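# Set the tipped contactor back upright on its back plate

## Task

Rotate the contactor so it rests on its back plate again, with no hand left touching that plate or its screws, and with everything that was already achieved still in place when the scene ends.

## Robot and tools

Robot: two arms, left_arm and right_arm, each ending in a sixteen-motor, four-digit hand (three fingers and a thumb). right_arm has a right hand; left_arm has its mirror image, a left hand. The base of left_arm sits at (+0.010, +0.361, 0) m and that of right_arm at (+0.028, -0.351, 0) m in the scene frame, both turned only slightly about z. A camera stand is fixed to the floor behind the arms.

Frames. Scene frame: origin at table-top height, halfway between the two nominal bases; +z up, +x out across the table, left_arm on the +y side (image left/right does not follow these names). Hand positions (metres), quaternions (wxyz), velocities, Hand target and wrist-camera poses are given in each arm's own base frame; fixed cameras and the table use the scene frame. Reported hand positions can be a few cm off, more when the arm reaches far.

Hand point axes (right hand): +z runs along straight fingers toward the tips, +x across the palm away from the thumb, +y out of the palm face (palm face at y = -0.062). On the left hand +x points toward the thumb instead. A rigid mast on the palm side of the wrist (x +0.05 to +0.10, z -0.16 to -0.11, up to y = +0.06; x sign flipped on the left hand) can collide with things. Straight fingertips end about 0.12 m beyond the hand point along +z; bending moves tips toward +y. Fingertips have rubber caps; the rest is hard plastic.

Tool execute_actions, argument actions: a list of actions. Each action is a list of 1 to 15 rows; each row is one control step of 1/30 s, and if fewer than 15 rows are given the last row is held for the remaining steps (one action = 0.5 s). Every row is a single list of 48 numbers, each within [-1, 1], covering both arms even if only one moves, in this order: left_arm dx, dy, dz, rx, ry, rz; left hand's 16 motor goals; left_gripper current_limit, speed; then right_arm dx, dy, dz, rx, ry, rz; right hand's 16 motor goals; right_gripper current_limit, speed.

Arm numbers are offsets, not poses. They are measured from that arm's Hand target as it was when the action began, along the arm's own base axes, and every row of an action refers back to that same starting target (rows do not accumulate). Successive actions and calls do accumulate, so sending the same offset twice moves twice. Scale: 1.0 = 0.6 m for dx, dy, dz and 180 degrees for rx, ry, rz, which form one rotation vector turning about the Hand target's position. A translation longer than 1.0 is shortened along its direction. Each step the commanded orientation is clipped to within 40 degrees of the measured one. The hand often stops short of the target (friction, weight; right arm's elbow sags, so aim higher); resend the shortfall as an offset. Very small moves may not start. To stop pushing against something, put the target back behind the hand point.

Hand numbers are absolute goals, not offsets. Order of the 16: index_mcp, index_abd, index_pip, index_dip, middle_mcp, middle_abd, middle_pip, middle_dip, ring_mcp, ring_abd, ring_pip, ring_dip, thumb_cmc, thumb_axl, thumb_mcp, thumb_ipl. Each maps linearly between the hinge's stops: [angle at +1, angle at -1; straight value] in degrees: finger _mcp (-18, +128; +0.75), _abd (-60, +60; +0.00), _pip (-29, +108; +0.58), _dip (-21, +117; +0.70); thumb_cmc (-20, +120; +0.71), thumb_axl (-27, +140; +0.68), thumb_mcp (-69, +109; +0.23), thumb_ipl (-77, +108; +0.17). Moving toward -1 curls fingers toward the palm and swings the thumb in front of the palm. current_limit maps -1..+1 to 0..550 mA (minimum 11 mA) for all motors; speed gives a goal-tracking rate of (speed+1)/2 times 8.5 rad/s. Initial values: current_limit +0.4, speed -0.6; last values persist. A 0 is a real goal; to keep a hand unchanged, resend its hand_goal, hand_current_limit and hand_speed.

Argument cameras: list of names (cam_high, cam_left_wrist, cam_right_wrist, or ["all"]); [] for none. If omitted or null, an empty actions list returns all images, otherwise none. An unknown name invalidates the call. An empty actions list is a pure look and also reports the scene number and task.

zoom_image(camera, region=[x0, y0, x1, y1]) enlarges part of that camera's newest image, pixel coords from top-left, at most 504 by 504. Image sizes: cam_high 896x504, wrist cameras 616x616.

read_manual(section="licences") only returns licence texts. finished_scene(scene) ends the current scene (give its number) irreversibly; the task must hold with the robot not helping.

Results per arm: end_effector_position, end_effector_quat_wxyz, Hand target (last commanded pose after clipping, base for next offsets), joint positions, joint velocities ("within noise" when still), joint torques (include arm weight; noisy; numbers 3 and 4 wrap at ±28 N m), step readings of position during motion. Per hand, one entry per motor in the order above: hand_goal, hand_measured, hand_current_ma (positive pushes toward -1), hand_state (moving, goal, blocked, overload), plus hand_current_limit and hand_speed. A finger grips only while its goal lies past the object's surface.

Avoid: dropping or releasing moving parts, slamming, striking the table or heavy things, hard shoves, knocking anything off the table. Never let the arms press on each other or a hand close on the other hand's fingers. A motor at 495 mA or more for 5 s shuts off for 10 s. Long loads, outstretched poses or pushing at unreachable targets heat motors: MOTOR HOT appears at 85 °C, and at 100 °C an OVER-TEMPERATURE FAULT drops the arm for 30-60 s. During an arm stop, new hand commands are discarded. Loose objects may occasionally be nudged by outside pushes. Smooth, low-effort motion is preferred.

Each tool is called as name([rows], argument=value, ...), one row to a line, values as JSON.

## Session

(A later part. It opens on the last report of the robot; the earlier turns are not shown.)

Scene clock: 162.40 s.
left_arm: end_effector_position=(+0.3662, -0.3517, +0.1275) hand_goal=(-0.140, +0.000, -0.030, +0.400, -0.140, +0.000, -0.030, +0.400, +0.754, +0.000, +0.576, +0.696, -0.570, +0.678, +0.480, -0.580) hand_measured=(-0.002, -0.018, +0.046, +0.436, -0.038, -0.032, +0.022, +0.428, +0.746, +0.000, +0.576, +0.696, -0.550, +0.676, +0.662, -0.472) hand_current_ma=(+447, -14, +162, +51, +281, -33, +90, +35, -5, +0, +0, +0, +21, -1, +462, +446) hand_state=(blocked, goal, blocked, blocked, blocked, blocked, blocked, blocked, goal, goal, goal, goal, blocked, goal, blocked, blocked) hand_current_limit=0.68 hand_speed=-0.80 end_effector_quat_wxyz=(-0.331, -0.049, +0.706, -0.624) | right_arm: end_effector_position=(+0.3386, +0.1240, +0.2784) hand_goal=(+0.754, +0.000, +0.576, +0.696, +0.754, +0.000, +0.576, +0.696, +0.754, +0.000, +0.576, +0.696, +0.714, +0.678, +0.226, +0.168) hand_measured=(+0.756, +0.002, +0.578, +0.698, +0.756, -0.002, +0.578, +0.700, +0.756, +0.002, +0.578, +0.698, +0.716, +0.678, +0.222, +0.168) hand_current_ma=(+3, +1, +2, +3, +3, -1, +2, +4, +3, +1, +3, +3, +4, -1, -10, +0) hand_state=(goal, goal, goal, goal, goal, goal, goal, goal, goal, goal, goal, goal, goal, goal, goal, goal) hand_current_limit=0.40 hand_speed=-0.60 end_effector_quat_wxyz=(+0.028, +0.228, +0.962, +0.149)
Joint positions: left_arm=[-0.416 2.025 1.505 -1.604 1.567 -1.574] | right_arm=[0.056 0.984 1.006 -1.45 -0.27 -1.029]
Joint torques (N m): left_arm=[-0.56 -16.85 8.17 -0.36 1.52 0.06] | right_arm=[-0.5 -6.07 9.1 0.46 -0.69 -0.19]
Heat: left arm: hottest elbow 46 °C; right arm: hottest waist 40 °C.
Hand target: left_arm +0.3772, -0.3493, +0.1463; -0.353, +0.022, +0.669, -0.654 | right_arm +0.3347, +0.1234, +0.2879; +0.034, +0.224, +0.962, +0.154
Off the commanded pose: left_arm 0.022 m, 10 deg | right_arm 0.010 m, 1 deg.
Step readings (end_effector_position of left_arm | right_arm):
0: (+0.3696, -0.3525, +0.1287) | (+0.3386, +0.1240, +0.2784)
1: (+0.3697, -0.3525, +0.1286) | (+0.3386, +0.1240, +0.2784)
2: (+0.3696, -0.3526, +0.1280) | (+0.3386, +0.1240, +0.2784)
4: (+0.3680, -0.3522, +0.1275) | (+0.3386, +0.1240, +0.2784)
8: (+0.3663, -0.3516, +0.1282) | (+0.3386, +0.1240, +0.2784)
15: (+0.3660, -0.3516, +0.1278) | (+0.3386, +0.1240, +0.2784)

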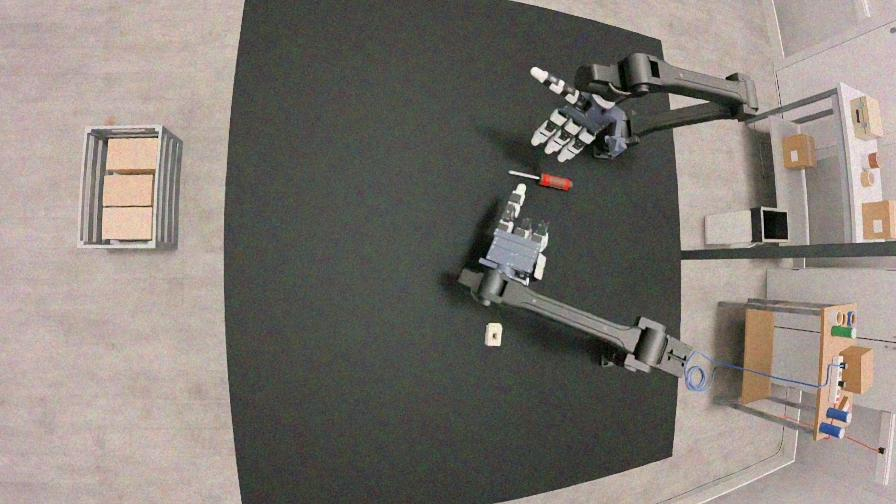

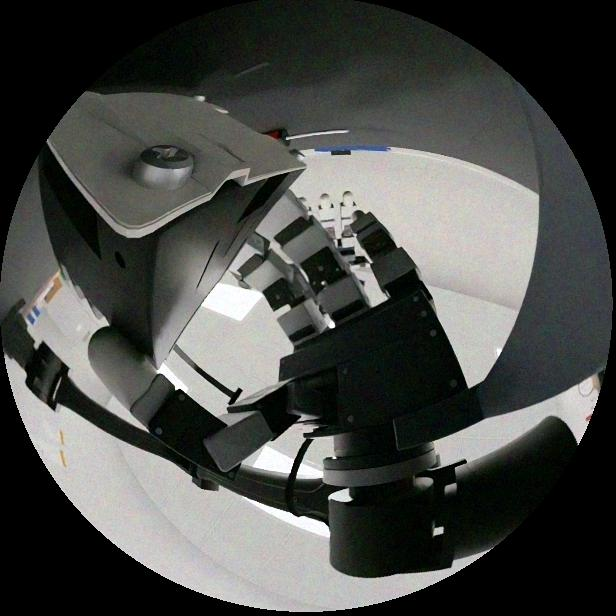

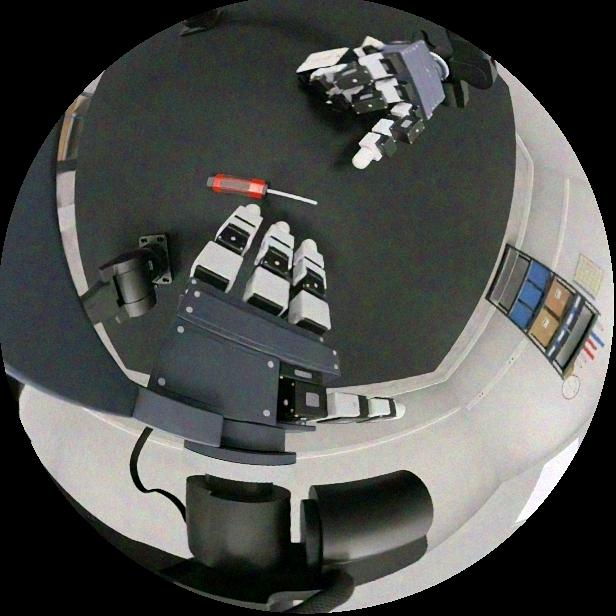

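execute_actions([
  [[0.0,0.0,-0.01,0,0,0,-0.1,0,-0.03,0.4,0.2,0,-0.03,0.4,0.754,0,0.576,0.696,-0.571,0.678,0.52,-0.56,0.45,-0.8,0,0,0,0,0,0,0.754,0,0.576,0.696,0.754,0,0.576,0.696,0.754,0,0.576,0.696,0.714,0.678,0.226,0.168,0.4,-0.6]],
], cameras=["cam_left_wrist","cam_high"])

Scene clock: 167.17 s.
left_arm: end_effector_position=(+0.3676, -0.3523, +0.1275) hand_goal=(-0.100, +0.000, -0.030, +0.400, +0.200, +0.000, -0.030, +0.400, +0.754, +0.000, +0.576, +0.696, -0.570, +0.678, +0.520, -0.560) hand_measured=(+0.002, -0.016, +0.056, +0.440, +0.186, -0.008, -0.028, +0.402, +0.746, +0.000, +0.576, +0.696, -0.546, +0.676, +0.662, -0.488) hand_current_ma=(+285, -11, +194, +58, -12, -4, +1, +1, -5, +0, +0, +0, +27, -1, +399, +236) hand_state=(blocked, goal, blocked, blocked, goal, goal, goal, goal, goal, goal, goal, goal, blocked, goal, blocked, blocked) hand_current_limit=0.45 hand_speed=-0.80 end_effector_quat_wxyz=(-0.324, -0.041, +0.707, -0.628) | right_arm: end_effector_position=(+0.3386, +0.1240, +0.2784) hand_goal=(+0.754, +0.000, +0.576, +0.696, +0.754, +0.000, +0.576, +0.696, +0.754, +0.000, +0.576, +0.696, +0.714, +0.678, +0.226, +0.168) hand_measured=(+0.756, +0.002, +0.578, +0.698, +0.756, -0.002, +0.578, +0.700, +0.756, +0.002, +0.578, +0.698, +0.716, +0.678, +0.222, +0.168) hand_current_ma=(+3, +1, +2, +3, +3, -1, +2, +4, +3, +1, +3, +3, +4, -1, -10, +0) hand_state=(goal, goal, goal, goal, goal, goal, goal, goal, goal, goal, goal, goal, goal, goal, goal, goal) hand_current_limit=0.40 hand_speed=-0.60 end_effector_quat_wxyz=(+0.028, +0.228, +0.962, +0.149)
Joint positions: left_arm=[-0.416 2.022 1.505 -1.6 1.567 -1.559] | right_arm=[0.056 0.984 1.006 -1.45 -0.27 -1.029]
Joint torques (N m): left_arm=[-0.38 -17.38 7.98 -0.43 1.54 0.1] | right_arm=[-0.38 -6.01 9.1 0.49 -0.69 -0.19]
Heat: left arm: hottest elbow 46 °C; right arm: hottest waist 40 °C.
Hand target: left_arm +0.3772, -0.3493, +0.1403; -0.353, +0.021, +0.669, -0.653 | right_arm +0.3347, +0.1234, +0.2879; +0.034, +0.224, +0.962, +0.154
Off the commanded pose: left_arm 0.016 m, 10 deg | right_arm 0.010 m, 1 deg.
Step readings (end_effector_position of left_arm | right_arm):
0: (+0.3662, -0.3517, +0.1275) | (+0.3386, +0.1240, +0.2784)
1: (+0.3662, -0.3517, +0.1275) | (+0.3386, +0.1240, +0.2784)
2: (+0.3663, -0.3517, +0.1275) | (+0.3386, +0.1240, +0.2784)
4: (+0.3665, -0.3518, +0.1273) | (+0.3386, +0.1240, +0.2784)
8: (+0.3669, -0.3520, +0.1268) | (+0.3386, +0.1240, +0.2784)
15: (+0.3675, -0.3523, +0.1276) | (+0.3386, +0.1240, +0.2784)
Images, in order (width x height): cam_high 896x504, cam_left_wrist 616x616.

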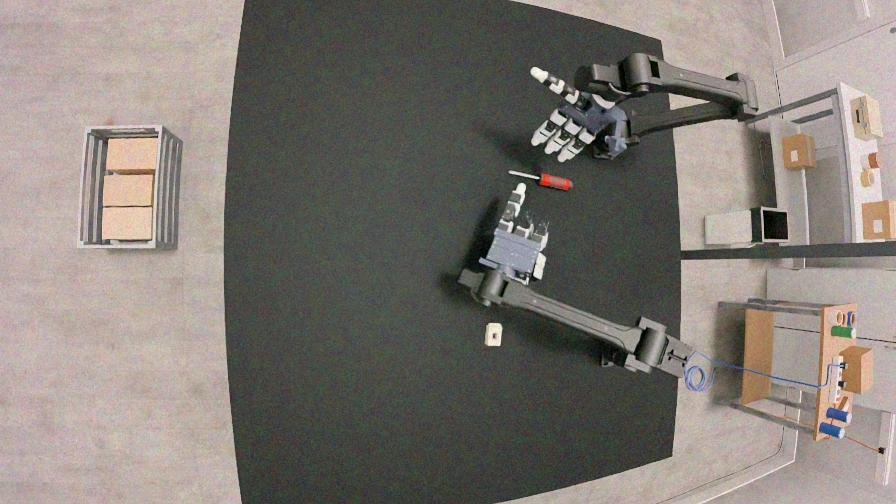

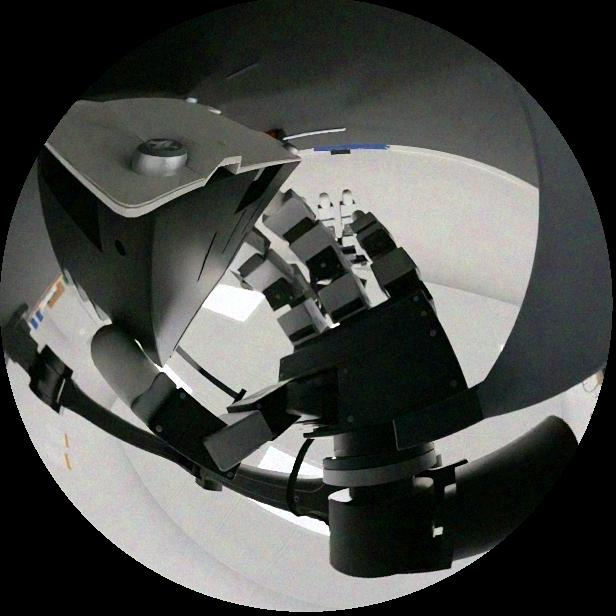

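execute_actions([
  [[0.026,-0.016,0.0,-0.01,-0.0196,0,-0.1,0,-0.03,0.4,0.2,0,-0.03,0.4,0.754,0,0.576,0.696,-0.571,0.678,0.52,-0.56,0.45,-0.8,0,0,0,0,0,0,0.754,0,0.576,0.696,0.754,0,0.576,0.696,0.754,0,0.576,0.696,0.714,0.678,0.226,0.168,0.4,-0.6]],
], cameras=["cam_left_wrist","cam_high"])

Scene clock: 168.37 s.
left_arm: end_effector_position=(+0.3729, -0.3555, +0.1267) hand_goal=(-0.100, +0.000, -0.030, +0.400, +0.200, +0.000, -0.030, +0.400, +0.754, +0.000, +0.576, +0.696, -0.570, +0.678, +0.520, -0.560) hand_measured=(+0.010, -0.016, +0.058, +0.440, +0.186, -0.008, -0.028, +0.402, +0.746, +0.000, +0.576, +0.696, -0.524, +0.676, +0.662, -0.500) hand_current_ma=(+314, -11, +206, +60, -12, -3, +1, +1, -5, +0, +0, +0, +74, -1, +399, +174) hand_state=(blocked, goal, blocked, blocked, goal, goal, goal, goal, goal, goal, goal, goal, blocked, goal, blocked, blocked) hand_current_limit=0.45 hand_speed=-0.80 end_effector_quat_wxyz=(-0.309, -0.027, +0.705, -0.638) | right_arm: end_effector_position=(+0.3386, +0.1240, +0.2784) hand_goal=(+0.754, +0.000, +0.576, +0.696, +0.754, +0.000, +0.576, +0.696, +0.754, +0.000, +0.576, +0.696, +0.714, +0.678, +0.226, +0.168) hand_measured=(+0.756, +0.002, +0.578, +0.698, +0.756, -0.002, +0.578, +0.700, +0.756, +0.002, +0.578, +0.698, +0.716, +0.678, +0.222, +0.168) hand_current_ma=(+3, +1, +2, +3, +3, -1, +2, +4, +3, +1, +3, +3, +4, -1, -10, +0) hand_state=(goal, goal, goal, goal, goal, goal, goal, goal, goal, goal, goal, goal, goal, goal, goal, goal) hand_current_limit=0.40 hand_speed=-0.60 end_effector_quat_wxyz=(+0.028, +0.228, +0.962, +0.149)
Joint positions: left_arm=[-0.416 2.019 1.506 -1.562 1.576 -1.556] | right_arm=[0.056 0.984 1.006 -1.45 -0.27 -1.029]
Joint torques (N m): left_arm=[-0.44 -15.38 11.63 0.12 1.34 -0.06] | right_arm=[-0.5 -6.01 9.11 0.49 -0.69 -0.19]
Heat: left arm: hottest elbow 46 °C; right arm: hottest waist 40 °C.
Hand target: left_arm +0.3928, -0.3589, +0.1404; -0.332, +0.047, +0.670, -0.663 | right_arm +0.3347, +0.1234, +0.2879; +0.034, +0.224, +0.962, +0.154
Off the commanded pose: left_arm 0.024 m, 10 deg | right_arm 0.010 m, 1 deg.
Step readings (end_effector_position of left_arm | right_arm):
0: (+0.3676, -0.3523, +0.1275) | (+0.3386, +0.1240, +0.2784)
1: (+0.3676, -0.3523, +0.1275) | (+0.3386, +0.1240, +0.2784)
2: (+0.3677, -0.3524, +0.1274) | (+0.3386, +0.1240, +0.2784)
4: (+0.3689, -0.3530, +0.1273) | (+0.3386, +0.1240, +0.2784)
8: (+0.3703, -0.3539, +0.1266) | (+0.3386, +0.1240, +0.2784)
15: (+0.3720, -0.3550, +0.1259) | (+0.3386, +0.1240, +0.2784)
Images, in order (width x height): cam_high 896x504, cam_left_wrist 616x616.

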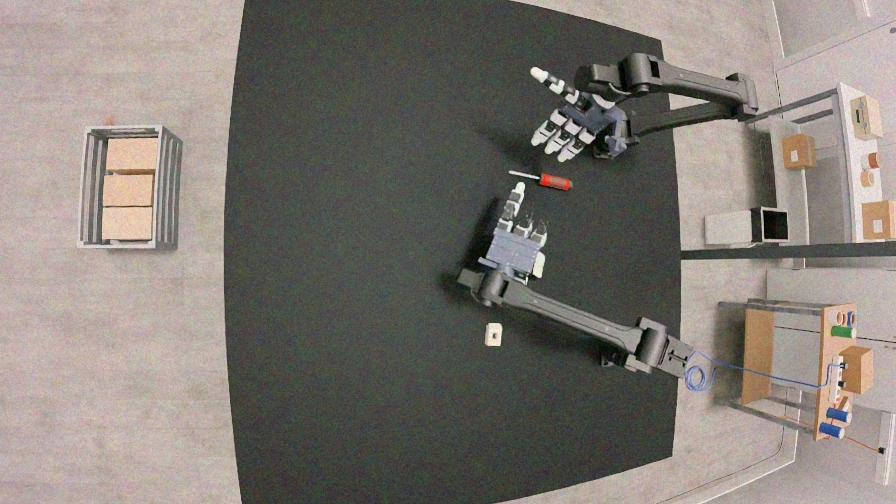

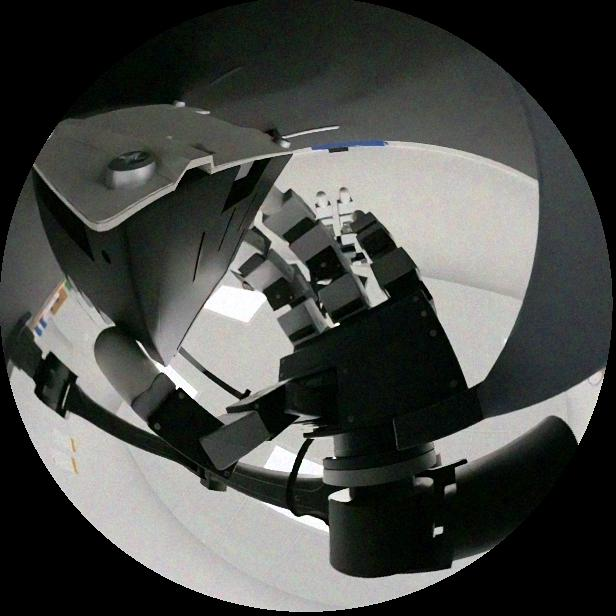

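execute_actions([
  [[0.02,-0.02,-0.003,-0.01,-0.0196,0,-0.1,0,-0.03,0.4,0.2,0,-0.03,0.4,0.754,0,0.576,0.696,-0.571,0.678,0.52,-0.56,0.45,-0.8,0,0,0,0,0,0,0.754,0,0.576,0.696,0.754,0,0.576,0.696,0.754,0,0.576,0.696,0.714,0.678,0.226,0.168,0.4,-0.6]],
], cameras=["cam_left_wrist","cam_high"])

Scene clock: 170.03 s.
left_arm: end_effector_position=(+0.4017, -0.3631, +0.1241) hand_goal=(-0.100, +0.000, -0.030, +0.400, +0.200, +0.000, -0.030, +0.400, +0.754, +0.000, +0.576, +0.696, -0.570, +0.678, +0.520, -0.560) hand_measured=(+0.010, -0.002, +0.058, +0.440, +0.188, -0.004, -0.028, +0.402, +0.744, +0.000, +0.576, +0.696, -0.610, +0.678, +0.648, -0.504) hand_current_ma=(+312, +0, +205, +60, -10, -2, +0, +1, -6, +0, +0, +0, -63, +0, +399, +156) hand_state=(blocked, goal, blocked, blocked, goal, goal, goal, goal, goal, goal, goal, goal, blocked, goal, blocked, blocked) hand_current_limit=0.45 hand_speed=-0.80 end_effector_quat_wxyz=(-0.262, +0.016, +0.702, -0.663) | right_arm: end_effector_position=(+0.3386, +0.1240, +0.2784) hand_goal=(+0.754, +0.000, +0.576, +0.696, +0.754, +0.000, +0.576, +0.696, +0.754, +0.000, +0.576, +0.696, +0.714, +0.678, +0.226, +0.168) hand_measured=(+0.756, +0.002, +0.578, +0.698, +0.756, -0.002, +0.578, +0.700, +0.756, +0.002, +0.578, +0.698, +0.716, +0.678, +0.222, +0.168) hand_current_ma=(+3, +1, +2, +3, +3, -1, +2, +4, +3, +1, +3, +3, +4, -1, -10, +0) hand_state=(goal, goal, goal, goal, goal, goal, goal, goal, goal, goal, goal, goal, goal, goal, goal, goal) hand_current_limit=0.40 hand_speed=-0.60 end_effector_quat_wxyz=(+0.028, +0.228, +0.962, +0.149)
Joint positions: left_arm=[-0.405 2.03 1.546 -1.457 1.587 -1.554] | right_arm=[0.056 0.984 1.006 -1.45 -0.27 -1.029]
Joint torques (N m): left_arm=[-1.79 -15.68 10.63 -0.5 1.24 -0.34] | right_arm=[-0.56 -6.07 9.1 0.5 -0.69 -0.2]
Heat: left arm: hottest elbow 46 °C; right arm: hottest waist 40 °C.
Hand target: left_arm +0.4048, -0.3709, +0.1385; -0.310, +0.073, +0.669, -0.672 | right_arm +0.3347, +0.1234, +0.2879; +0.034, +0.224, +0.962, +0.154
Off the commanded pose: left_arm 0.017 m, 9 deg | right_arm 0.010 m, 1 deg.
joint sent to its limit (left arm) — joint 5 (wrist yaw), upper limit. The joint targets are off in position and orientation.
Step readings (end_effector_position of left_arm | right_arm):
0: (+0.3729, -0.3555, +0.1267) | (+0.3386, +0.1240, +0.2784)
1: (+0.3730, -0.3555, +0.1266) | (+0.3386, +0.1240, +0.2784)
2: (+0.3735, -0.3557, +0.1262) | (+0.3386, +0.1240, +0.2784)
4: (+0.3759, -0.3568, +0.1266) | (+0.3386, +0.1240, +0.2784)
8: (+0.3848, -0.3589, +0.1294) | (+0.3386, +0.1240, +0.2784)
15: (+0.3989, -0.3622, +0.1315) | (+0.3386, +0.1240, +0.2784)
Images, in order (width x height): cam_high 896x504, cam_left_wrist 616x616.

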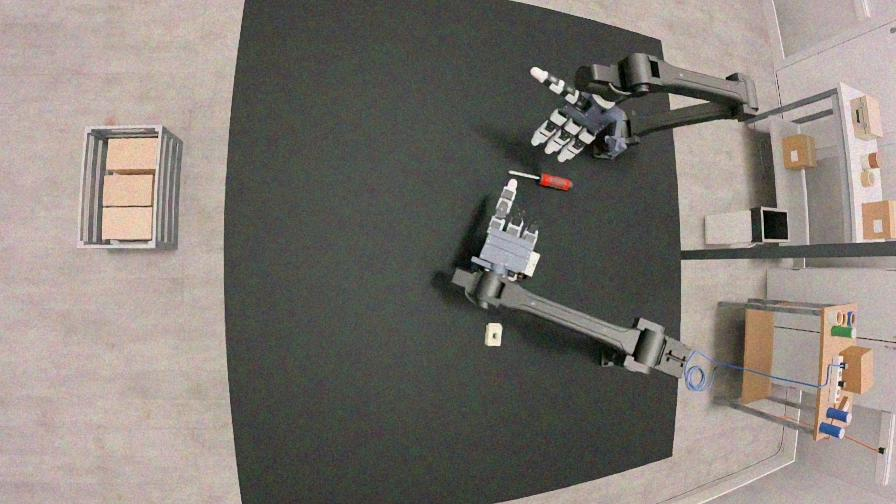

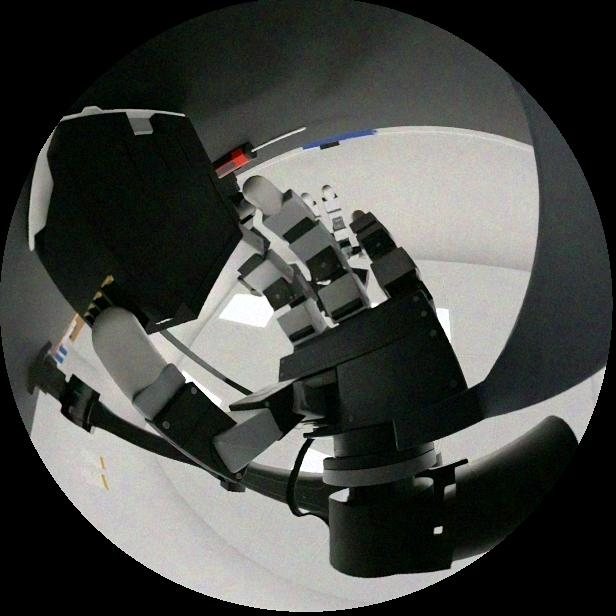

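zoom_image(camera="cam_left_wrist", region=[0, 70, 300, 370])

execute_actions(actions=[], cameras=["cam_right_wrist"])

zoom_image(camera="cam_right_wrist", region=[260, 0, 480, 180])

Scaled by 1.680 from the camera's 616x616 image, which has a finer 880x880 frame.

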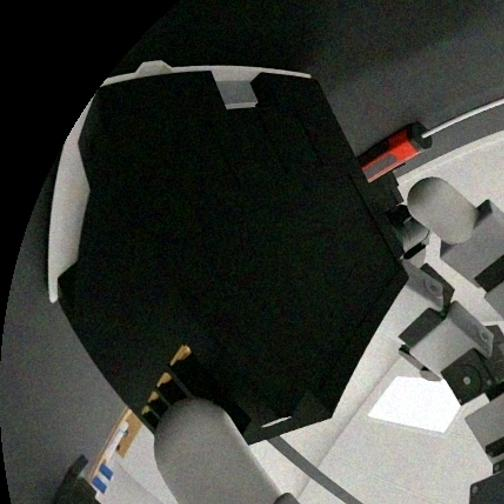

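Scene clock: 170.27 s.
left_arm: end_effector_position=(+0.4017, -0.3631, +0.1241) hand_goal=(-0.100, +0.000, -0.030, +0.400, +0.200, +0.000, -0.030, +0.400, +0.754, +0.000, +0.576, +0.696, -0.570, +0.678, +0.520, -0.560) hand_measured=(+0.010, -0.002, +0.058, +0.440, +0.188, -0.004, -0.028, +0.402, +0.744, +0.000, +0.576, +0.696, -0.610, +0.678, +0.648, -0.504) hand_current_ma=(+312, +0, +205, +60, -10, -2, +0, +1, -6, +0, +0, +0, -63, +0, +399, +156) hand_state=(blocked, goal, blocked, blocked, goal, goal, goal, goal, goal, goal, goal, goal, blocked, goal, blocked, blocked) hand_current_limit=0.45 hand_speed=-0.80 end_effector_quat_wxyz=(-0.262, +0.016, +0.702, -0.663) | right_arm: end_effector_position=(+0.3386, +0.1240, +0.2784) hand_goal=(+0.754, +0.000, +0.576, +0.696, +0.754, +0.000, +0.576, +0.696, +0.754, +0.000, +0.576, +0.696, +0.714, +0.678, +0.226, +0.168) hand_measured=(+0.756, +0.002, +0.578, +0.698, +0.756, -0.002, +0.578, +0.700, +0.756, +0.002, +0.578, +0.698, +0.716, +0.678, +0.222, +0.168) hand_current_ma=(+3, +1, +2, +3, +3, -1, +2, +4, +3, +1, +3, +3, +4, -1, -10, +0) hand_state=(goal, goal, goal, goal, goal, goal, goal, goal, goal, goal, goal, goal, goal, goal, goal, goal) hand_current_limit=0.40 hand_speed=-0.60 end_effector_quat_wxyz=(+0.028, +0.228, +0.962, +0.149)
Joint positions: left_arm=[-0.405 2.03 1.546 -1.457 1.587 -1.554] | right_arm=[0.056 0.984 1.006 -1.45 -0.27 -1.029]
Joint velocities: within noise
Joint torques (N m): left_arm=[-1.49 -16.38 10.52 -0.46 1.25 -0.35] | right_arm=[-0.56 -6.07 9.1 0.49 -0.68 -0.19]
Heat: left arm: hottest elbow 46 °C; right arm: hottest waist 40 °C.
Hand target: left_arm +0.4048, -0.3709, +0.1385; -0.310, +0.073, +0.669, -0.672 | right_arm +0.3347, +0.1234, +0.2879; +0.034, +0.224, +0.962, +0.154
Off the commanded pose: left_arm 0.017 m, 9 deg | right_arm 0.010 m, 1 deg.
Images, in order (width x height): cam_right_wrist 616x616.

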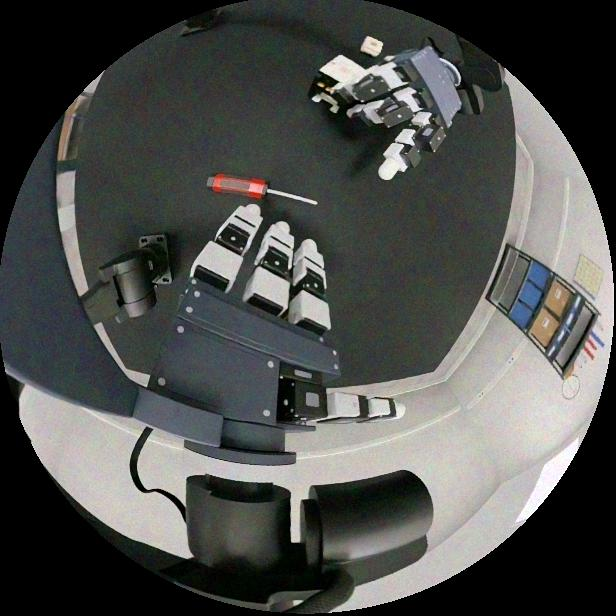

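Scaled by 2.291 from the camera's 616x616 image, which has a finer 880x880 frame.

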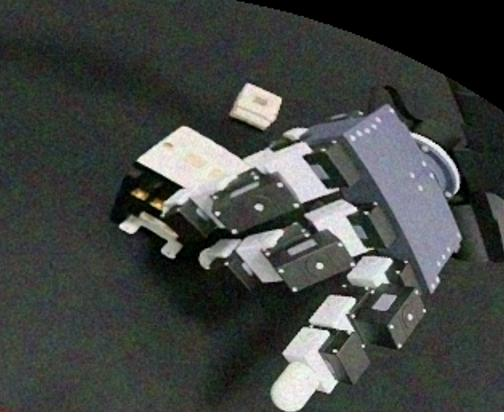

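execute_actions([
  [[0,0,-0.015,0,0,0,-0.03,0,-0.03,0.4,0.2,0,-0.03,0.4,0.754,0,0.576,0.696,-0.6,0.678,0.6,-0.52,0.1,-0.9,0,0,0,0,0,0,0.754,0,0.576,0.696,0.754,0,0.576,0.696,0.754,0,0.576,0.696,0.714,0.678,0.226,0.168,0.4,-0.6]],
], cameras=["cam_left_wrist","cam_right_wrist"])

zoom_image(camera="cam_right_wrist", region=[260, 0, 480, 180])

Scene clock: 171.97 s.
left_arm: end_effector_position=(+0.4030, -0.3637, +0.1236) hand_goal=(-0.030, +0.000, -0.030, +0.400, +0.200, +0.000, -0.030, +0.400, +0.754, +0.000, +0.576, +0.696, -0.600, +0.678, +0.600, -0.520) hand_measured=(+0.014, +0.010, +0.058, +0.440, +0.188, -0.004, -0.028, +0.402, +0.744, +0.000, +0.576, +0.696, -0.606, +0.678, +0.648, -0.498) hand_current_ma=(+77, +6, +205, +60, -10, -2, +0, +1, -6, +0, +0, +0, -3, +0, +122, +39) hand_state=(blocked, goal, blocked, blocked, goal, goal, goal, goal, goal, goal, goal, goal, goal, goal, blocked, blocked) hand_current_limit=0.10 hand_speed=-0.90 end_effector_quat_wxyz=(-0.263, +0.015, +0.702, -0.662) | right_arm: end_effector_position=(+0.3386, +0.1240, +0.2784) hand_goal=(+0.754, +0.000, +0.576, +0.696, +0.754, +0.000, +0.576, +0.696, +0.754, +0.000, +0.576, +0.696, +0.714, +0.678, +0.226, +0.168) hand_measured=(+0.756, +0.002, +0.578, +0.698, +0.756, -0.002, +0.578, +0.700, +0.756, +0.002, +0.578, +0.698, +0.716, +0.678, +0.222, +0.168) hand_current_ma=(+3, +1, +2, +3, +3, -1, +2, +4, +3, +1, +3, +3, +4, -1, -10, +0) hand_state=(goal, goal, goal, goal, goal, goal, goal, goal, goal, goal, goal, goal, goal, goal, goal, goal) hand_current_limit=0.40 hand_speed=-0.60 end_effector_quat_wxyz=(+0.028, +0.228, +0.962, +0.149)
Joint positions: left_arm=[-0.405 2.03 1.546 -1.432 1.587 -1.583] | right_arm=[0.056 0.984 1.006 -1.45 -0.27 -1.029]
Joint torques (N m): left_arm=[-1.26 -15.38 9.32 0.14 1.22 -0.25] | right_arm=[-0.56 -6.01 9.1 0.47 -0.68 -0.19]
Heat: left arm: hottest elbow 46 °C; right arm: hottest waist 40 °C.
Hand target: left_arm +0.4048, -0.3709, +0.1295; -0.310, +0.073, +0.669, -0.672 | right_arm +0.3347, +0.1234, +0.2879; +0.034, +0.224, +0.962, +0.154
Off the commanded pose: left_arm 0.009 m, 9 deg | right_arm 0.010 m, 1 deg.
joint sent to its limit (left arm) — joint 5 (wrist yaw), upper limit. The joint targets are off in position and orientation.
Step readings (end_effector_position of left_arm | right_arm):
0: (+0.4017, -0.3631, +0.1241) | (+0.3386, +0.1240, +0.2784)
1: (+0.4017, -0.3631, +0.1241) | (+0.3386, +0.1240, +0.2784)
2: (+0.4017, -0.3632, +0.1241) | (+0.3386, +0.1240, +0.2784)
4: (+0.4019, -0.3632, +0.1239) | (+0.3386, +0.1240, +0.2784)
8: (+0.4022, -0.3634, +0.1238) | (+0.3386, +0.1240, +0.2784)
15: (+0.4027, -0.3636, +0.1237) | (+0.3386, +0.1240, +0.2784)
Images, in order (width x height): cam_left_wrist 616x616, cam_right_wrist 616x616.

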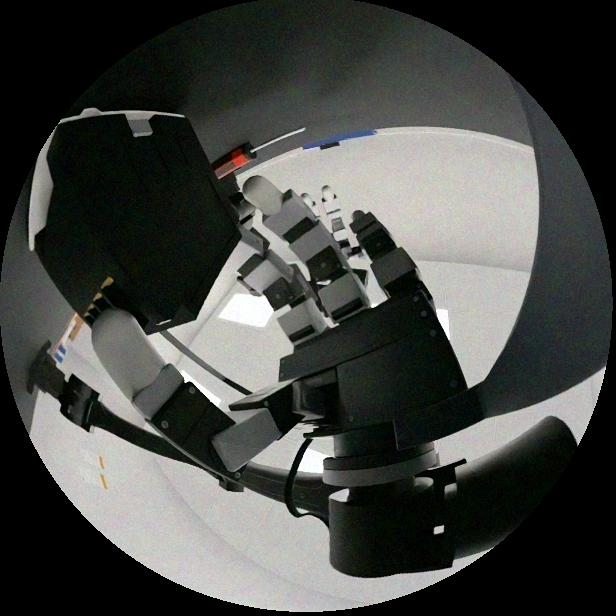

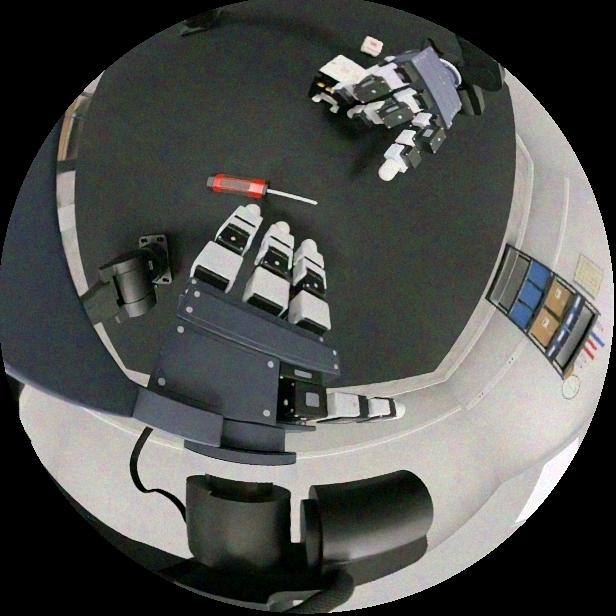

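Scaled by 2.291 from the camera's 616x616 image, which has a finer 880x880 frame.

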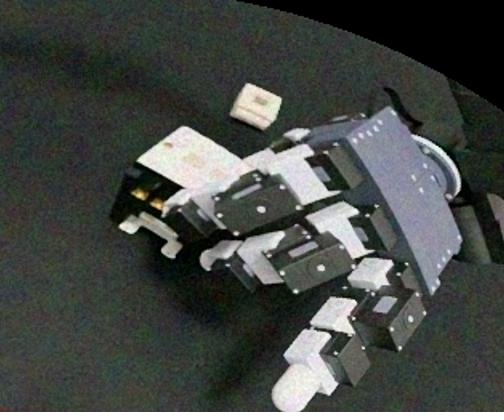

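execute_actions([
  [[0,0,0.0,0,0,0,0.03,0,0.06,0.44,0.2,0,-0.03,0.4,0.754,0,0.576,0.696,-0.6,0.678,0.67,-0.48,0.2,-0.95,0,0,0,0,0,0,0.754,0,0.576,0.696,0.754,0,0.576,0.696,0.754,0,0.576,0.696,0.714,0.678,0.226,0.168,0.4,-0.6]],
  [[0,0,0.0,0,0,0,0.12,0,0.0,0.42,0.25,0,-0.05,0.38,0.754,0,0.576,0.696,-0.6,0.678,0.76,-0.42,0.3,-0.9,0,0,0,0,0,0,0.754,0,0.576,0.696,0.754,0,0.576,0.696,0.754,0,0.576,0.696,0.714,0.678,0.226,0.168,0.4,-0.6]],
], cameras=["cam_left_wrist","cam_high"])

Scene clock: 173.77 s.
left_arm: end_effector_position=(+0.4035, -0.3691, +0.1218) hand_goal=(+0.120, +0.000, +0.000, +0.420, +0.250, +0.000, -0.050, +0.380, +0.754, +0.000, +0.576, +0.696, -0.600, +0.678, +0.760, -0.420) hand_measured=(+0.108, +0.002, +0.002, +0.422, +0.234, -0.004, -0.048, +0.382, +0.744, +0.000, +0.576, +0.696, -0.604, +0.678, +0.754, -0.422) hand_current_ma=(-11, +0, +1, +1, -14, -2, +1, +1, -6, +0, +0, +0, -2, +0, -4, -1) hand_state=(goal, goal, goal, goal, goal, goal, goal, goal, goal, goal, goal, goal, goal, goal, goal, goal) hand_current_limit=0.30 hand_speed=-0.90 end_effector_quat_wxyz=(-0.261, +0.024, +0.701, -0.663) | right_arm: end_effector_position=(+0.3386, +0.1240, +0.2784) hand_goal=(+0.754, +0.000, +0.576, +0.696, +0.754, +0.000, +0.576, +0.696, +0.754, +0.000, +0.576, +0.696, +0.714, +0.678, +0.226, +0.168) hand_measured=(+0.756, +0.002, +0.578, +0.698, +0.756, -0.002, +0.578, +0.700, +0.756, +0.002, +0.578, +0.698, +0.716, +0.678, +0.222, +0.168) hand_current_ma=(+3, +1, +2, +3, +3, -1, +2, +4, +3, +1, +3, +3, +4, -1, -10, +0) hand_state=(goal, goal, goal, goal, goal, goal, goal, goal, goal, goal, goal, goal, goal, goal, goal, goal) hand_current_limit=0.40 hand_speed=-0.60 end_effector_quat_wxyz=(+0.028, +0.228, +0.962, +0.149)
Joint positions: left_arm=[-0.414 2.03 1.546 -1.386 1.587 -1.613] | right_arm=[0.056 0.984 1.006 -1.45 -0.27 -1.029]
Joint torques (N m): left_arm=[-1.08 -16.03 8.66 -0.13 1.28 -0.37] | right_arm=[-0.38 -6.07 9.11 0.51 -0.68 -0.19]
Heat: left arm: hottest elbow 46 °C; right arm: hottest waist 40 °C.
Hand target: left_arm +0.4048, -0.3709, +0.1295; -0.310, +0.073, +0.669, -0.672 | right_arm +0.3347, +0.1234, +0.2879; +0.034, +0.224, +0.962, +0.154
Off the commanded pose: left_arm 0.008 m, 9 deg | right_arm 0.010 m, 1 deg.
joint sent to its limit (left arm) — joint 5 (wrist yaw), upper limit. The joint targets are off in position and orientation.
Step readings (end_effector_position of left_arm | right_arm):
0: (+0.4029, -0.3637, +0.1237) | (+0.3386, +0.1240, +0.2784)
1: (+0.4030, -0.3637, +0.1236) | (+0.3386, +0.1240, +0.2784)
2: (+0.4031, -0.3637, +0.1236) | (+0.3386, +0.1240, +0.2784)
4: (+0.4034, -0.3638, +0.1234) | (+0.3386, +0.1240, +0.2784)
8: (+0.4038, -0.3640, +0.1233) | (+0.3386, +0.1240, +0.2784)
15: (+0.4038, -0.3658, +0.1227) | (+0.3386, +0.1240, +0.2784)
16: (+0.4035, -0.3665, +0.1225) | (+0.3386, +0.1240, +0.2784)
17: (+0.4038, -0.3666, +0.1224) | (+0.3386, +0.1240, +0.2784)
19: (+0.4036, -0.3674, +0.1222) | (+0.3386, +0.1240, +0.2784)
23: (+0.4029, -0.3688, +0.1220) | (+0.3386, +0.1240, +0.2784)
30: (+0.4028, -0.3696, +0.1218) | (+0.3386, +0.1240, +0.2784)
Images, in order (width x height): cam_high 896x504, cam_left_wrist 616x616.

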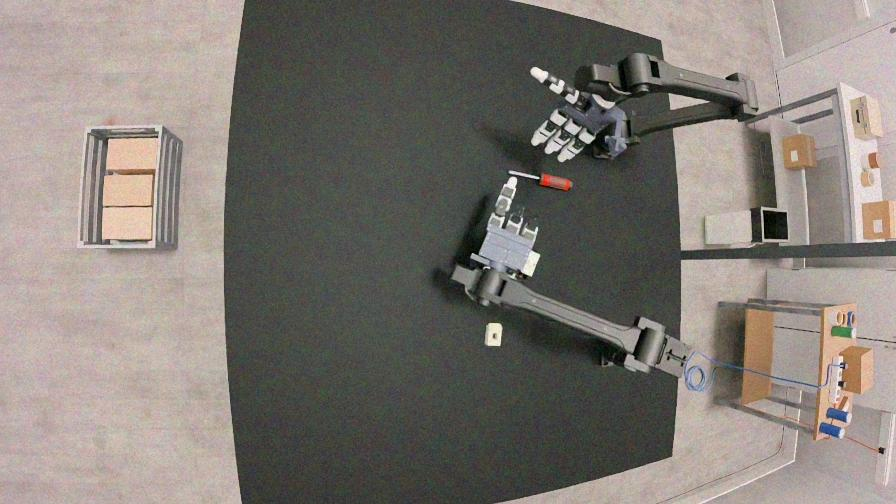

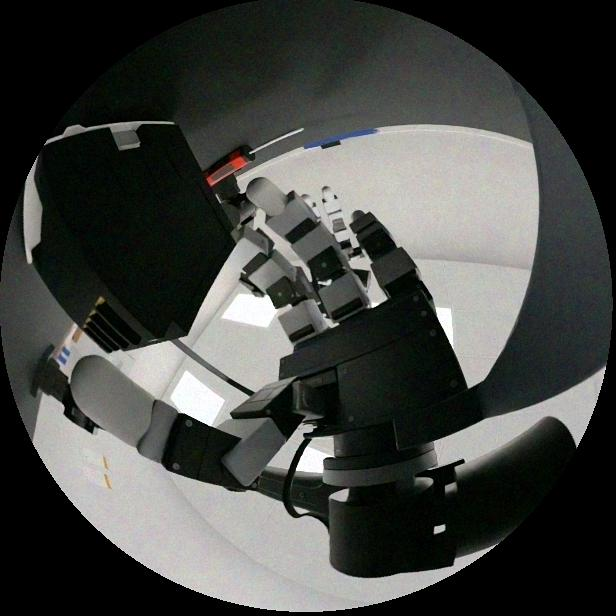

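execute_actions([
  [[0,0,0.0,0,0,0,0.41,0,-0.08,0.333,0.41,0,-0.08,0.333,0.754,0,0.576,0.696,-0.6,0.678,0.9,-0.318,0.4,-0.8,0,0,0,0,0,0,0.754,0,0.576,0.696,0.754,0,0.576,0.696,0.754,0,0.576,0.696,0.714,0.678,0.226,0.168,0.4,-0.6]],
  [[0,0,0.05,0,0,0,0.41,0,-0.08,0.333,0.41,0,-0.08,0.333,0.754,0,0.576,0.696,-0.6,0.678,0.9,-0.318,0.4,-0.5,0,0,0,0,0,0,0.754,0,0.576,0.696,0.754,0,0.576,0.696,0.754,0,0.576,0.696,0.714,0.678,0.226,0.168,0.4,-0.6]],
  [[0,0,0.05,0,0,0,0.41,0,-0.08,0.333,0.41,0,-0.08,0.333,0.754,0,0.576,0.696,-0.6,0.678,0.9,-0.318,0.4,-0.5,0,0,0,0,0,0,0.754,0,0.576,0.696,0.754,0,0.576,0.696,0.754,0,0.576,0.696,0.714,0.678,0.226,0.168,0.4,-0.6]],
], cameras=["all"])

Scene clock: 176.37 s.
left_arm: end_effector_position=(+0.3955, -0.3655, +0.1661) hand_goal=(+0.410, +0.000, -0.080, +0.334, +0.410, +0.000, -0.080, +0.334, +0.754, +0.000, +0.576, +0.696, -0.600, +0.678, +0.900, -0.318) hand_measured=(+0.394, +0.002, -0.078, +0.336, +0.394, -0.004, -0.078, +0.336, +0.744, +0.000, +0.576, +0.696, -0.604, +0.678, +0.894, -0.320) hand_current_ma=(-15, +0, +0, +1, -17, -2, +0, +1, -6, +0, +0, +0, -2, +0, -6, -1) hand_state=(goal, goal, goal, goal, goal, goal, goal, goal, goal, goal, goal, goal, goal, goal, goal, goal) hand_current_limit=0.40 hand_speed=-0.50 end_effector_quat_wxyz=(-0.275, +0.011, +0.701, -0.658) | right_arm: end_effector_position=(+0.3386, +0.1240, +0.2784) hand_goal=(+0.754, +0.000, +0.576, +0.696, +0.754, +0.000, +0.576, +0.696, +0.754, +0.000, +0.576, +0.696, +0.714, +0.678, +0.226, +0.168) hand_measured=(+0.756, +0.002, +0.578, +0.698, +0.756, -0.002, +0.578, +0.700, +0.756, +0.002, +0.578, +0.698, +0.716, +0.678, +0.222, +0.168) hand_current_ma=(+3, +1, +2, +3, +3, -1, +2, +4, +3, +1, +3, +3, +4, -1, -10, +0) hand_state=(goal, goal, goal, goal, goal, goal, goal, goal, goal, goal, goal, goal, goal, goal, goal, goal) hand_current_limit=0.40 hand_speed=-0.60 end_effector_quat_wxyz=(+0.028, +0.228, +0.962, +0.149)
Joint positions: left_arm=[-0.414 1.952 1.546 -1.374 1.587 -1.742] | right_arm=[0.056 0.984 1.006 -1.45 -0.27 -1.029]
Joint torques (N m): left_arm=[-1.26 -16.09 12.38 0.01 1.29 -0.32] | right_arm=[-0.56 -5.95 9.11 0.5 -0.69 -0.19]
Heat: left arm: hottest elbow 46 °C; right arm: hottest waist 40 °C.
Hand target: left_arm +0.4048, -0.3709, +0.1895; -0.310, +0.073, +0.669, -0.672 | right_arm +0.3347, +0.1234, +0.2879; +0.034, +0.224, +0.962, +0.154
Off the commanded pose: left_arm 0.026 m, 9 deg | right_arm 0.010 m, 1 deg.
joint sent to its limit (left arm) — joint 5 (wrist yaw), upper limit. The joint targets are off in position and orientation.
Step readings (end_effector_position of left_arm | right_arm):
0: (+0.4035, -0.3691, +0.1218) | (+0.3386, +0.1240, +0.2784)
1: (+0.4035, -0.3691, +0.1218) | (+0.3386, +0.1240, +0.2784)
2: (+0.4035, -0.3691, +0.1218) | (+0.3386, +0.1240, +0.2784)
4: (+0.4036, -0.3691, +0.1217) | (+0.3386, +0.1240, +0.2784)
8: (+0.4040, -0.3693, +0.1216) | (+0.3386, +0.1240, +0.2784)
15: (+0.4043, -0.3694, +0.1215) | (+0.3386, +0.1240, +0.2784)
16: (+0.4043, -0.3694, +0.1215) | (+0.3386, +0.1240, +0.2784)
17: (+0.4041, -0.3693, +0.1216) | (+0.3386, +0.1240, +0.2784)
19: (+0.4036, -0.3691, +0.1228) | (+0.3386, +0.1240, +0.2784)
23: (+0.4027, -0.3687, +0.1296) | (+0.3386, +0.1240, +0.2784)
30: (+0.4014, -0.3681, +0.1404) | (+0.3386, +0.1240, +0.2784)
31: (+0.4012, -0.3680, +0.1413) | (+0.3386, +0.1240, +0.2784)
32: (+0.4009, -0.3679, +0.1423) | (+0.3386, +0.1240, +0.2784)
34: (+0.4003, -0.3676, +0.1442) | (+0.3386, +0.1240, +0.2784)
38: (+0.3988, -0.3669, +0.1535) | (+0.3386, +0.1240, +0.2784)
45: (+0.3966, -0.3660, +0.1653) | (+0.3386, +0.1240, +0.2784)

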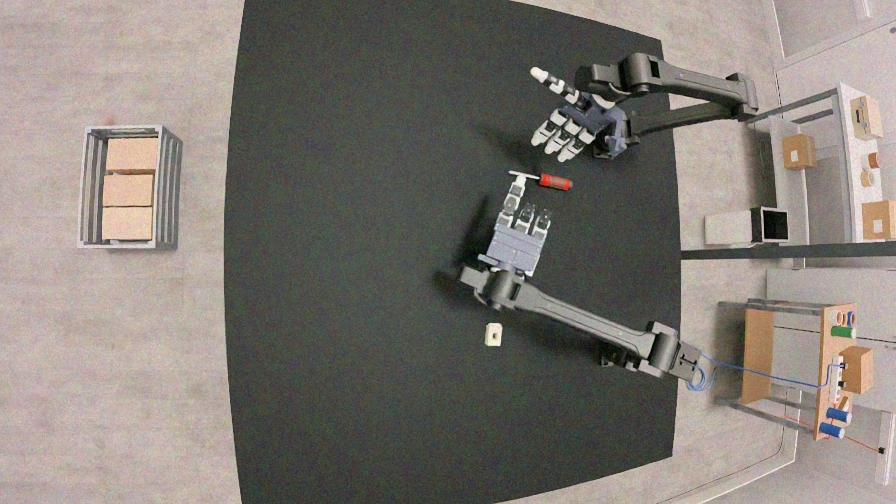

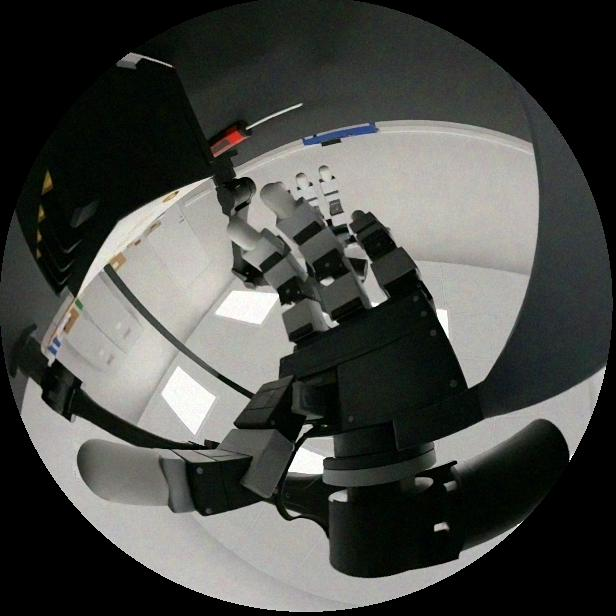

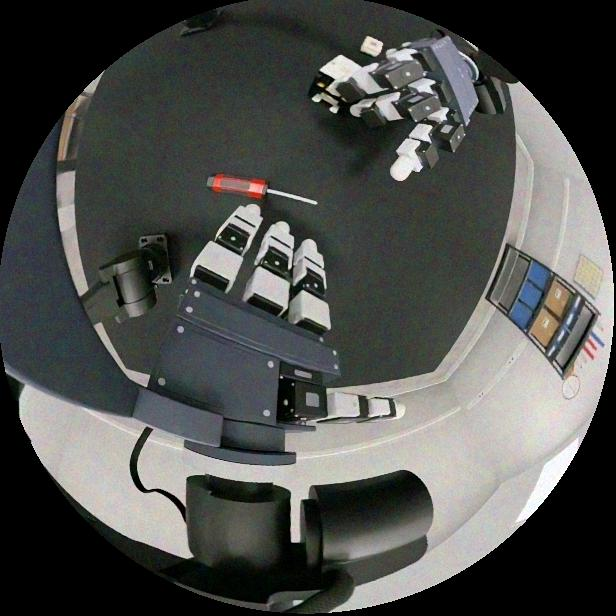

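execute_actions([
  [[0,0,0.07,0,0,0,0.41,0,-0.08,0.333,0.41,0,-0.08,0.333,0.754,0,0.576,0.696,-0.6,0.678,0.9,-0.318,0.4,-0.5,0,0,0,0,0,0,0.754,0,0.576,0.696,0.754,0,0.576,0.696,0.754,0,0.576,0.696,0.714,0.678,0.226,0.168,0.4,-0.6]],
  [[0,0,0.07,0,0,0,0.41,0,-0.08,0.333,0.41,0,-0.08,0.333,0.754,0,0.576,0.696,-0.6,0.678,0.9,-0.318,0.4,-0.5,0,0,0,0,0,0,0.754,0,0.576,0.696,0.754,0,0.576,0.696,0.754,0,0.576,0.696,0.714,0.678,0.226,0.168,0.4,-0.6]],
  [[0,0.1,0.03,0,0,0,0.41,0,-0.08,0.333,0.41,0,-0.08,0.333,0.754,0,0.576,0.696,-0.6,0.678,0.9,-0.318,0.4,-0.5,0,0,0,0,0,0,0.754,0,0.576,0.696,0.754,0,0.576,0.696,0.754,0,0.576,0.696,0.714,0.678,0.226,0.168,0.4,-0.6]],
], cameras=["all"])

zoom_image(camera="cam_high", region=[440, 170, 620, 320])

zoom_image(camera="cam_right_wrist", region=[260, 0, 480, 180])

Scene clock: 179.10 s.
left_arm: end_effector_position=(+0.4074, -0.3114, +0.2850) hand_goal=(+0.410, +0.000, -0.080, +0.334, +0.410, +0.000, -0.080, +0.334, +0.754, +0.000, +0.576, +0.696, -0.600, +0.678, +0.900, -0.318) hand_measured=(+0.396, +0.002, -0.078, +0.336, +0.394, -0.004, -0.078, +0.336, +0.744, +0.000, +0.576, +0.696, -0.604, +0.678, +0.894, -0.320) hand_current_ma=(-14, +0, +0, +1, -15, -2, +0, +1, -6, +0, +0, +0, -2, +0, -5, -1) hand_state=(goal, goal, goal, goal, goal, goal, goal, goal, goal, goal, goal, goal, goal, goal, goal, goal) hand_current_limit=0.40 hand_speed=-0.50 end_effector_quat_wxyz=(-0.224, -0.011, +0.701, -0.677) | right_arm: end_effector_position=(+0.3386, +0.1240, +0.2784) hand_goal=(+0.754, +0.000, +0.576, +0.696, +0.754, +0.000, +0.576, +0.696, +0.754, +0.000, +0.576, +0.696, +0.714, +0.678, +0.226, +0.168) hand_measured=(+0.756, +0.002, +0.578, +0.698, +0.756, -0.002, +0.578, +0.700, +0.756, +0.002, +0.578, +0.698, +0.716, +0.678, +0.222, +0.168) hand_current_ma=(+3, +1, +2, +3, +3, -1, +2, +4, +3, +1, +3, +3, +4, -1, -10, +0) hand_state=(goal, goal, goal, goal, goal, goal, goal, goal, goal, goal, goal, goal, goal, goal, goal, goal) hand_current_limit=0.40 hand_speed=-0.60 end_effector_quat_wxyz=(+0.028, +0.228, +0.962, +0.149)
Joint positions: left_arm=[-0.304 1.741 1.575 -1.384 1.587 -1.926] | right_arm=[0.056 0.984 1.006 -1.45 -0.27 -1.029]
Joint torques (N m): left_arm=[-1.44 -13.39 9.63 -0.01 1.32 -0.36] | right_arm=[-0.56 -6.07 9.13 0.5 -0.69 -0.19]
Heat: left arm: hottest elbow 47 °C; right arm: hottest waist 40 °C.
Hand target: left_arm +0.4048, -0.3109, +0.2915; -0.310, +0.073, +0.669, -0.672 | right_arm +0.3347, +0.1234, +0.2879; +0.034, +0.224, +0.962, +0.154
Off the commanded pose: left_arm 0.007 m, 14 deg | right_arm 0.010 m, 1 deg.
joint sent to its limit (left arm) — joint 5 (wrist yaw), upper limit. The joint targets are off in position and orientation.
Step readings (end_effector_position of left_arm | right_arm):
0: (+0.3955, -0.3655, +0.1661) | (+0.3386, +0.1240, +0.2784)
1: (+0.3955, -0.3655, +0.1662) | (+0.3386, +0.1240, +0.2784)
2: (+0.3952, -0.3654, +0.1671) | (+0.3386, +0.1240, +0.2784)
4: (+0.3944, -0.3650, +0.1699) | (+0.3386, +0.1240, +0.2784)
8: (+0.3925, -0.3641, +0.1833) | (+0.3386, +0.1240, +0.2784)
15: (+0.3943, -0.3649, +0.2046) | (+0.3386, +0.1240, +0.2784)
16: (+0.3939, -0.3647, +0.2056) | (+0.3386, +0.1240, +0.2784)
17: (+0.3939, -0.3647, +0.2063) | (+0.3386, +0.1240, +0.2784)
19: (+0.3943, -0.3649, +0.2096) | (+0.3386, +0.1240, +0.2784)
23: (+0.3953, -0.3653, +0.2236) | (+0.3386, +0.1240, +0.2784)
30: (+0.3959, -0.3656, +0.2444) | (+0.3386, +0.1240, +0.2784)
31: (+0.3957, -0.3655, +0.2446) | (+0.3386, +0.1240, +0.2784)
32: (+0.3959, -0.3647, +0.2462) | (+0.3386, +0.1240, +0.2784)
34: (+0.3964, -0.3607, +0.2500) | (+0.3386, +0.1240, +0.2784)
38: (+0.4012, -0.3378, +0.2665) | (+0.3386, +0.1240, +0.2784)
45: (+0.4135, -0.3086, +0.2885) | (+0.3386, +0.1240, +0.2784)

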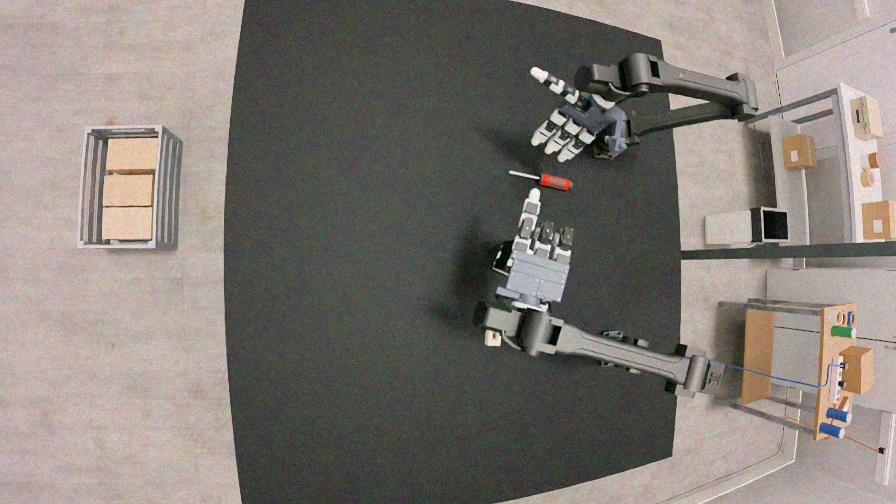

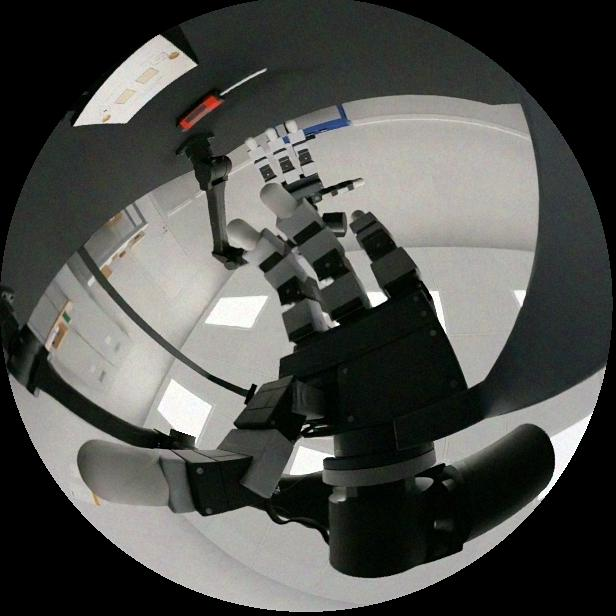

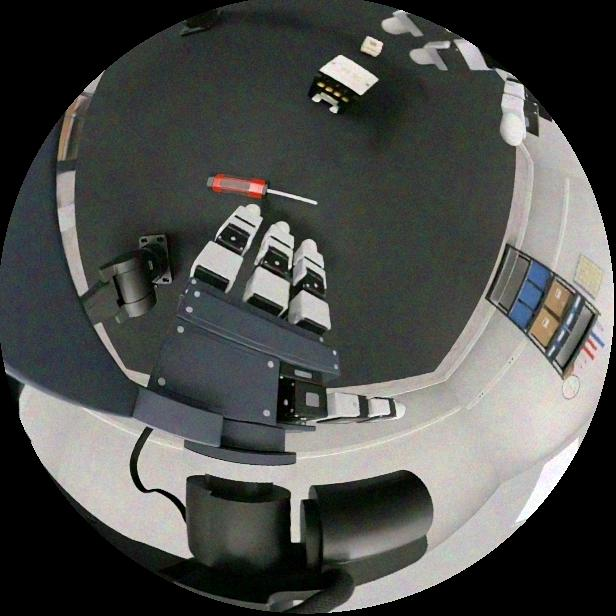

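Scaled by 2.800 from the camera's 896x504 image, which has a finer 1280x720 frame.

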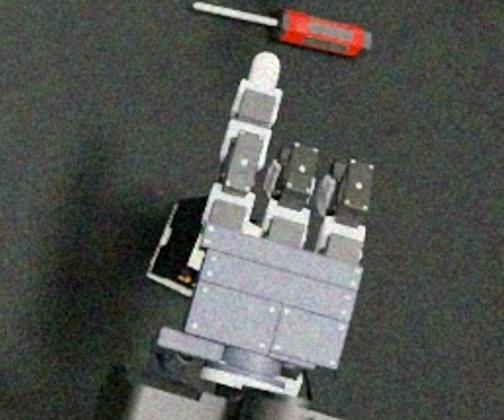

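Scaled by 2.291 from the camera's 616x616 image, which has a finer 880x880 frame.

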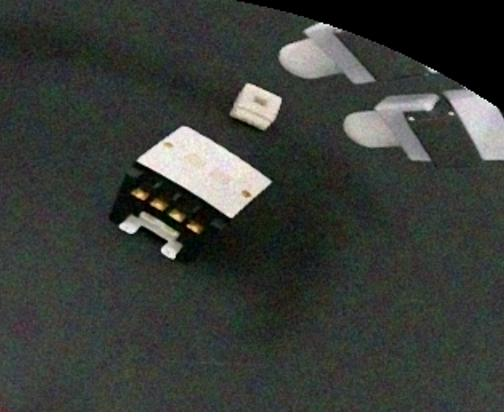

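finished_scene(scene=1)

The scene is finished: the task was done.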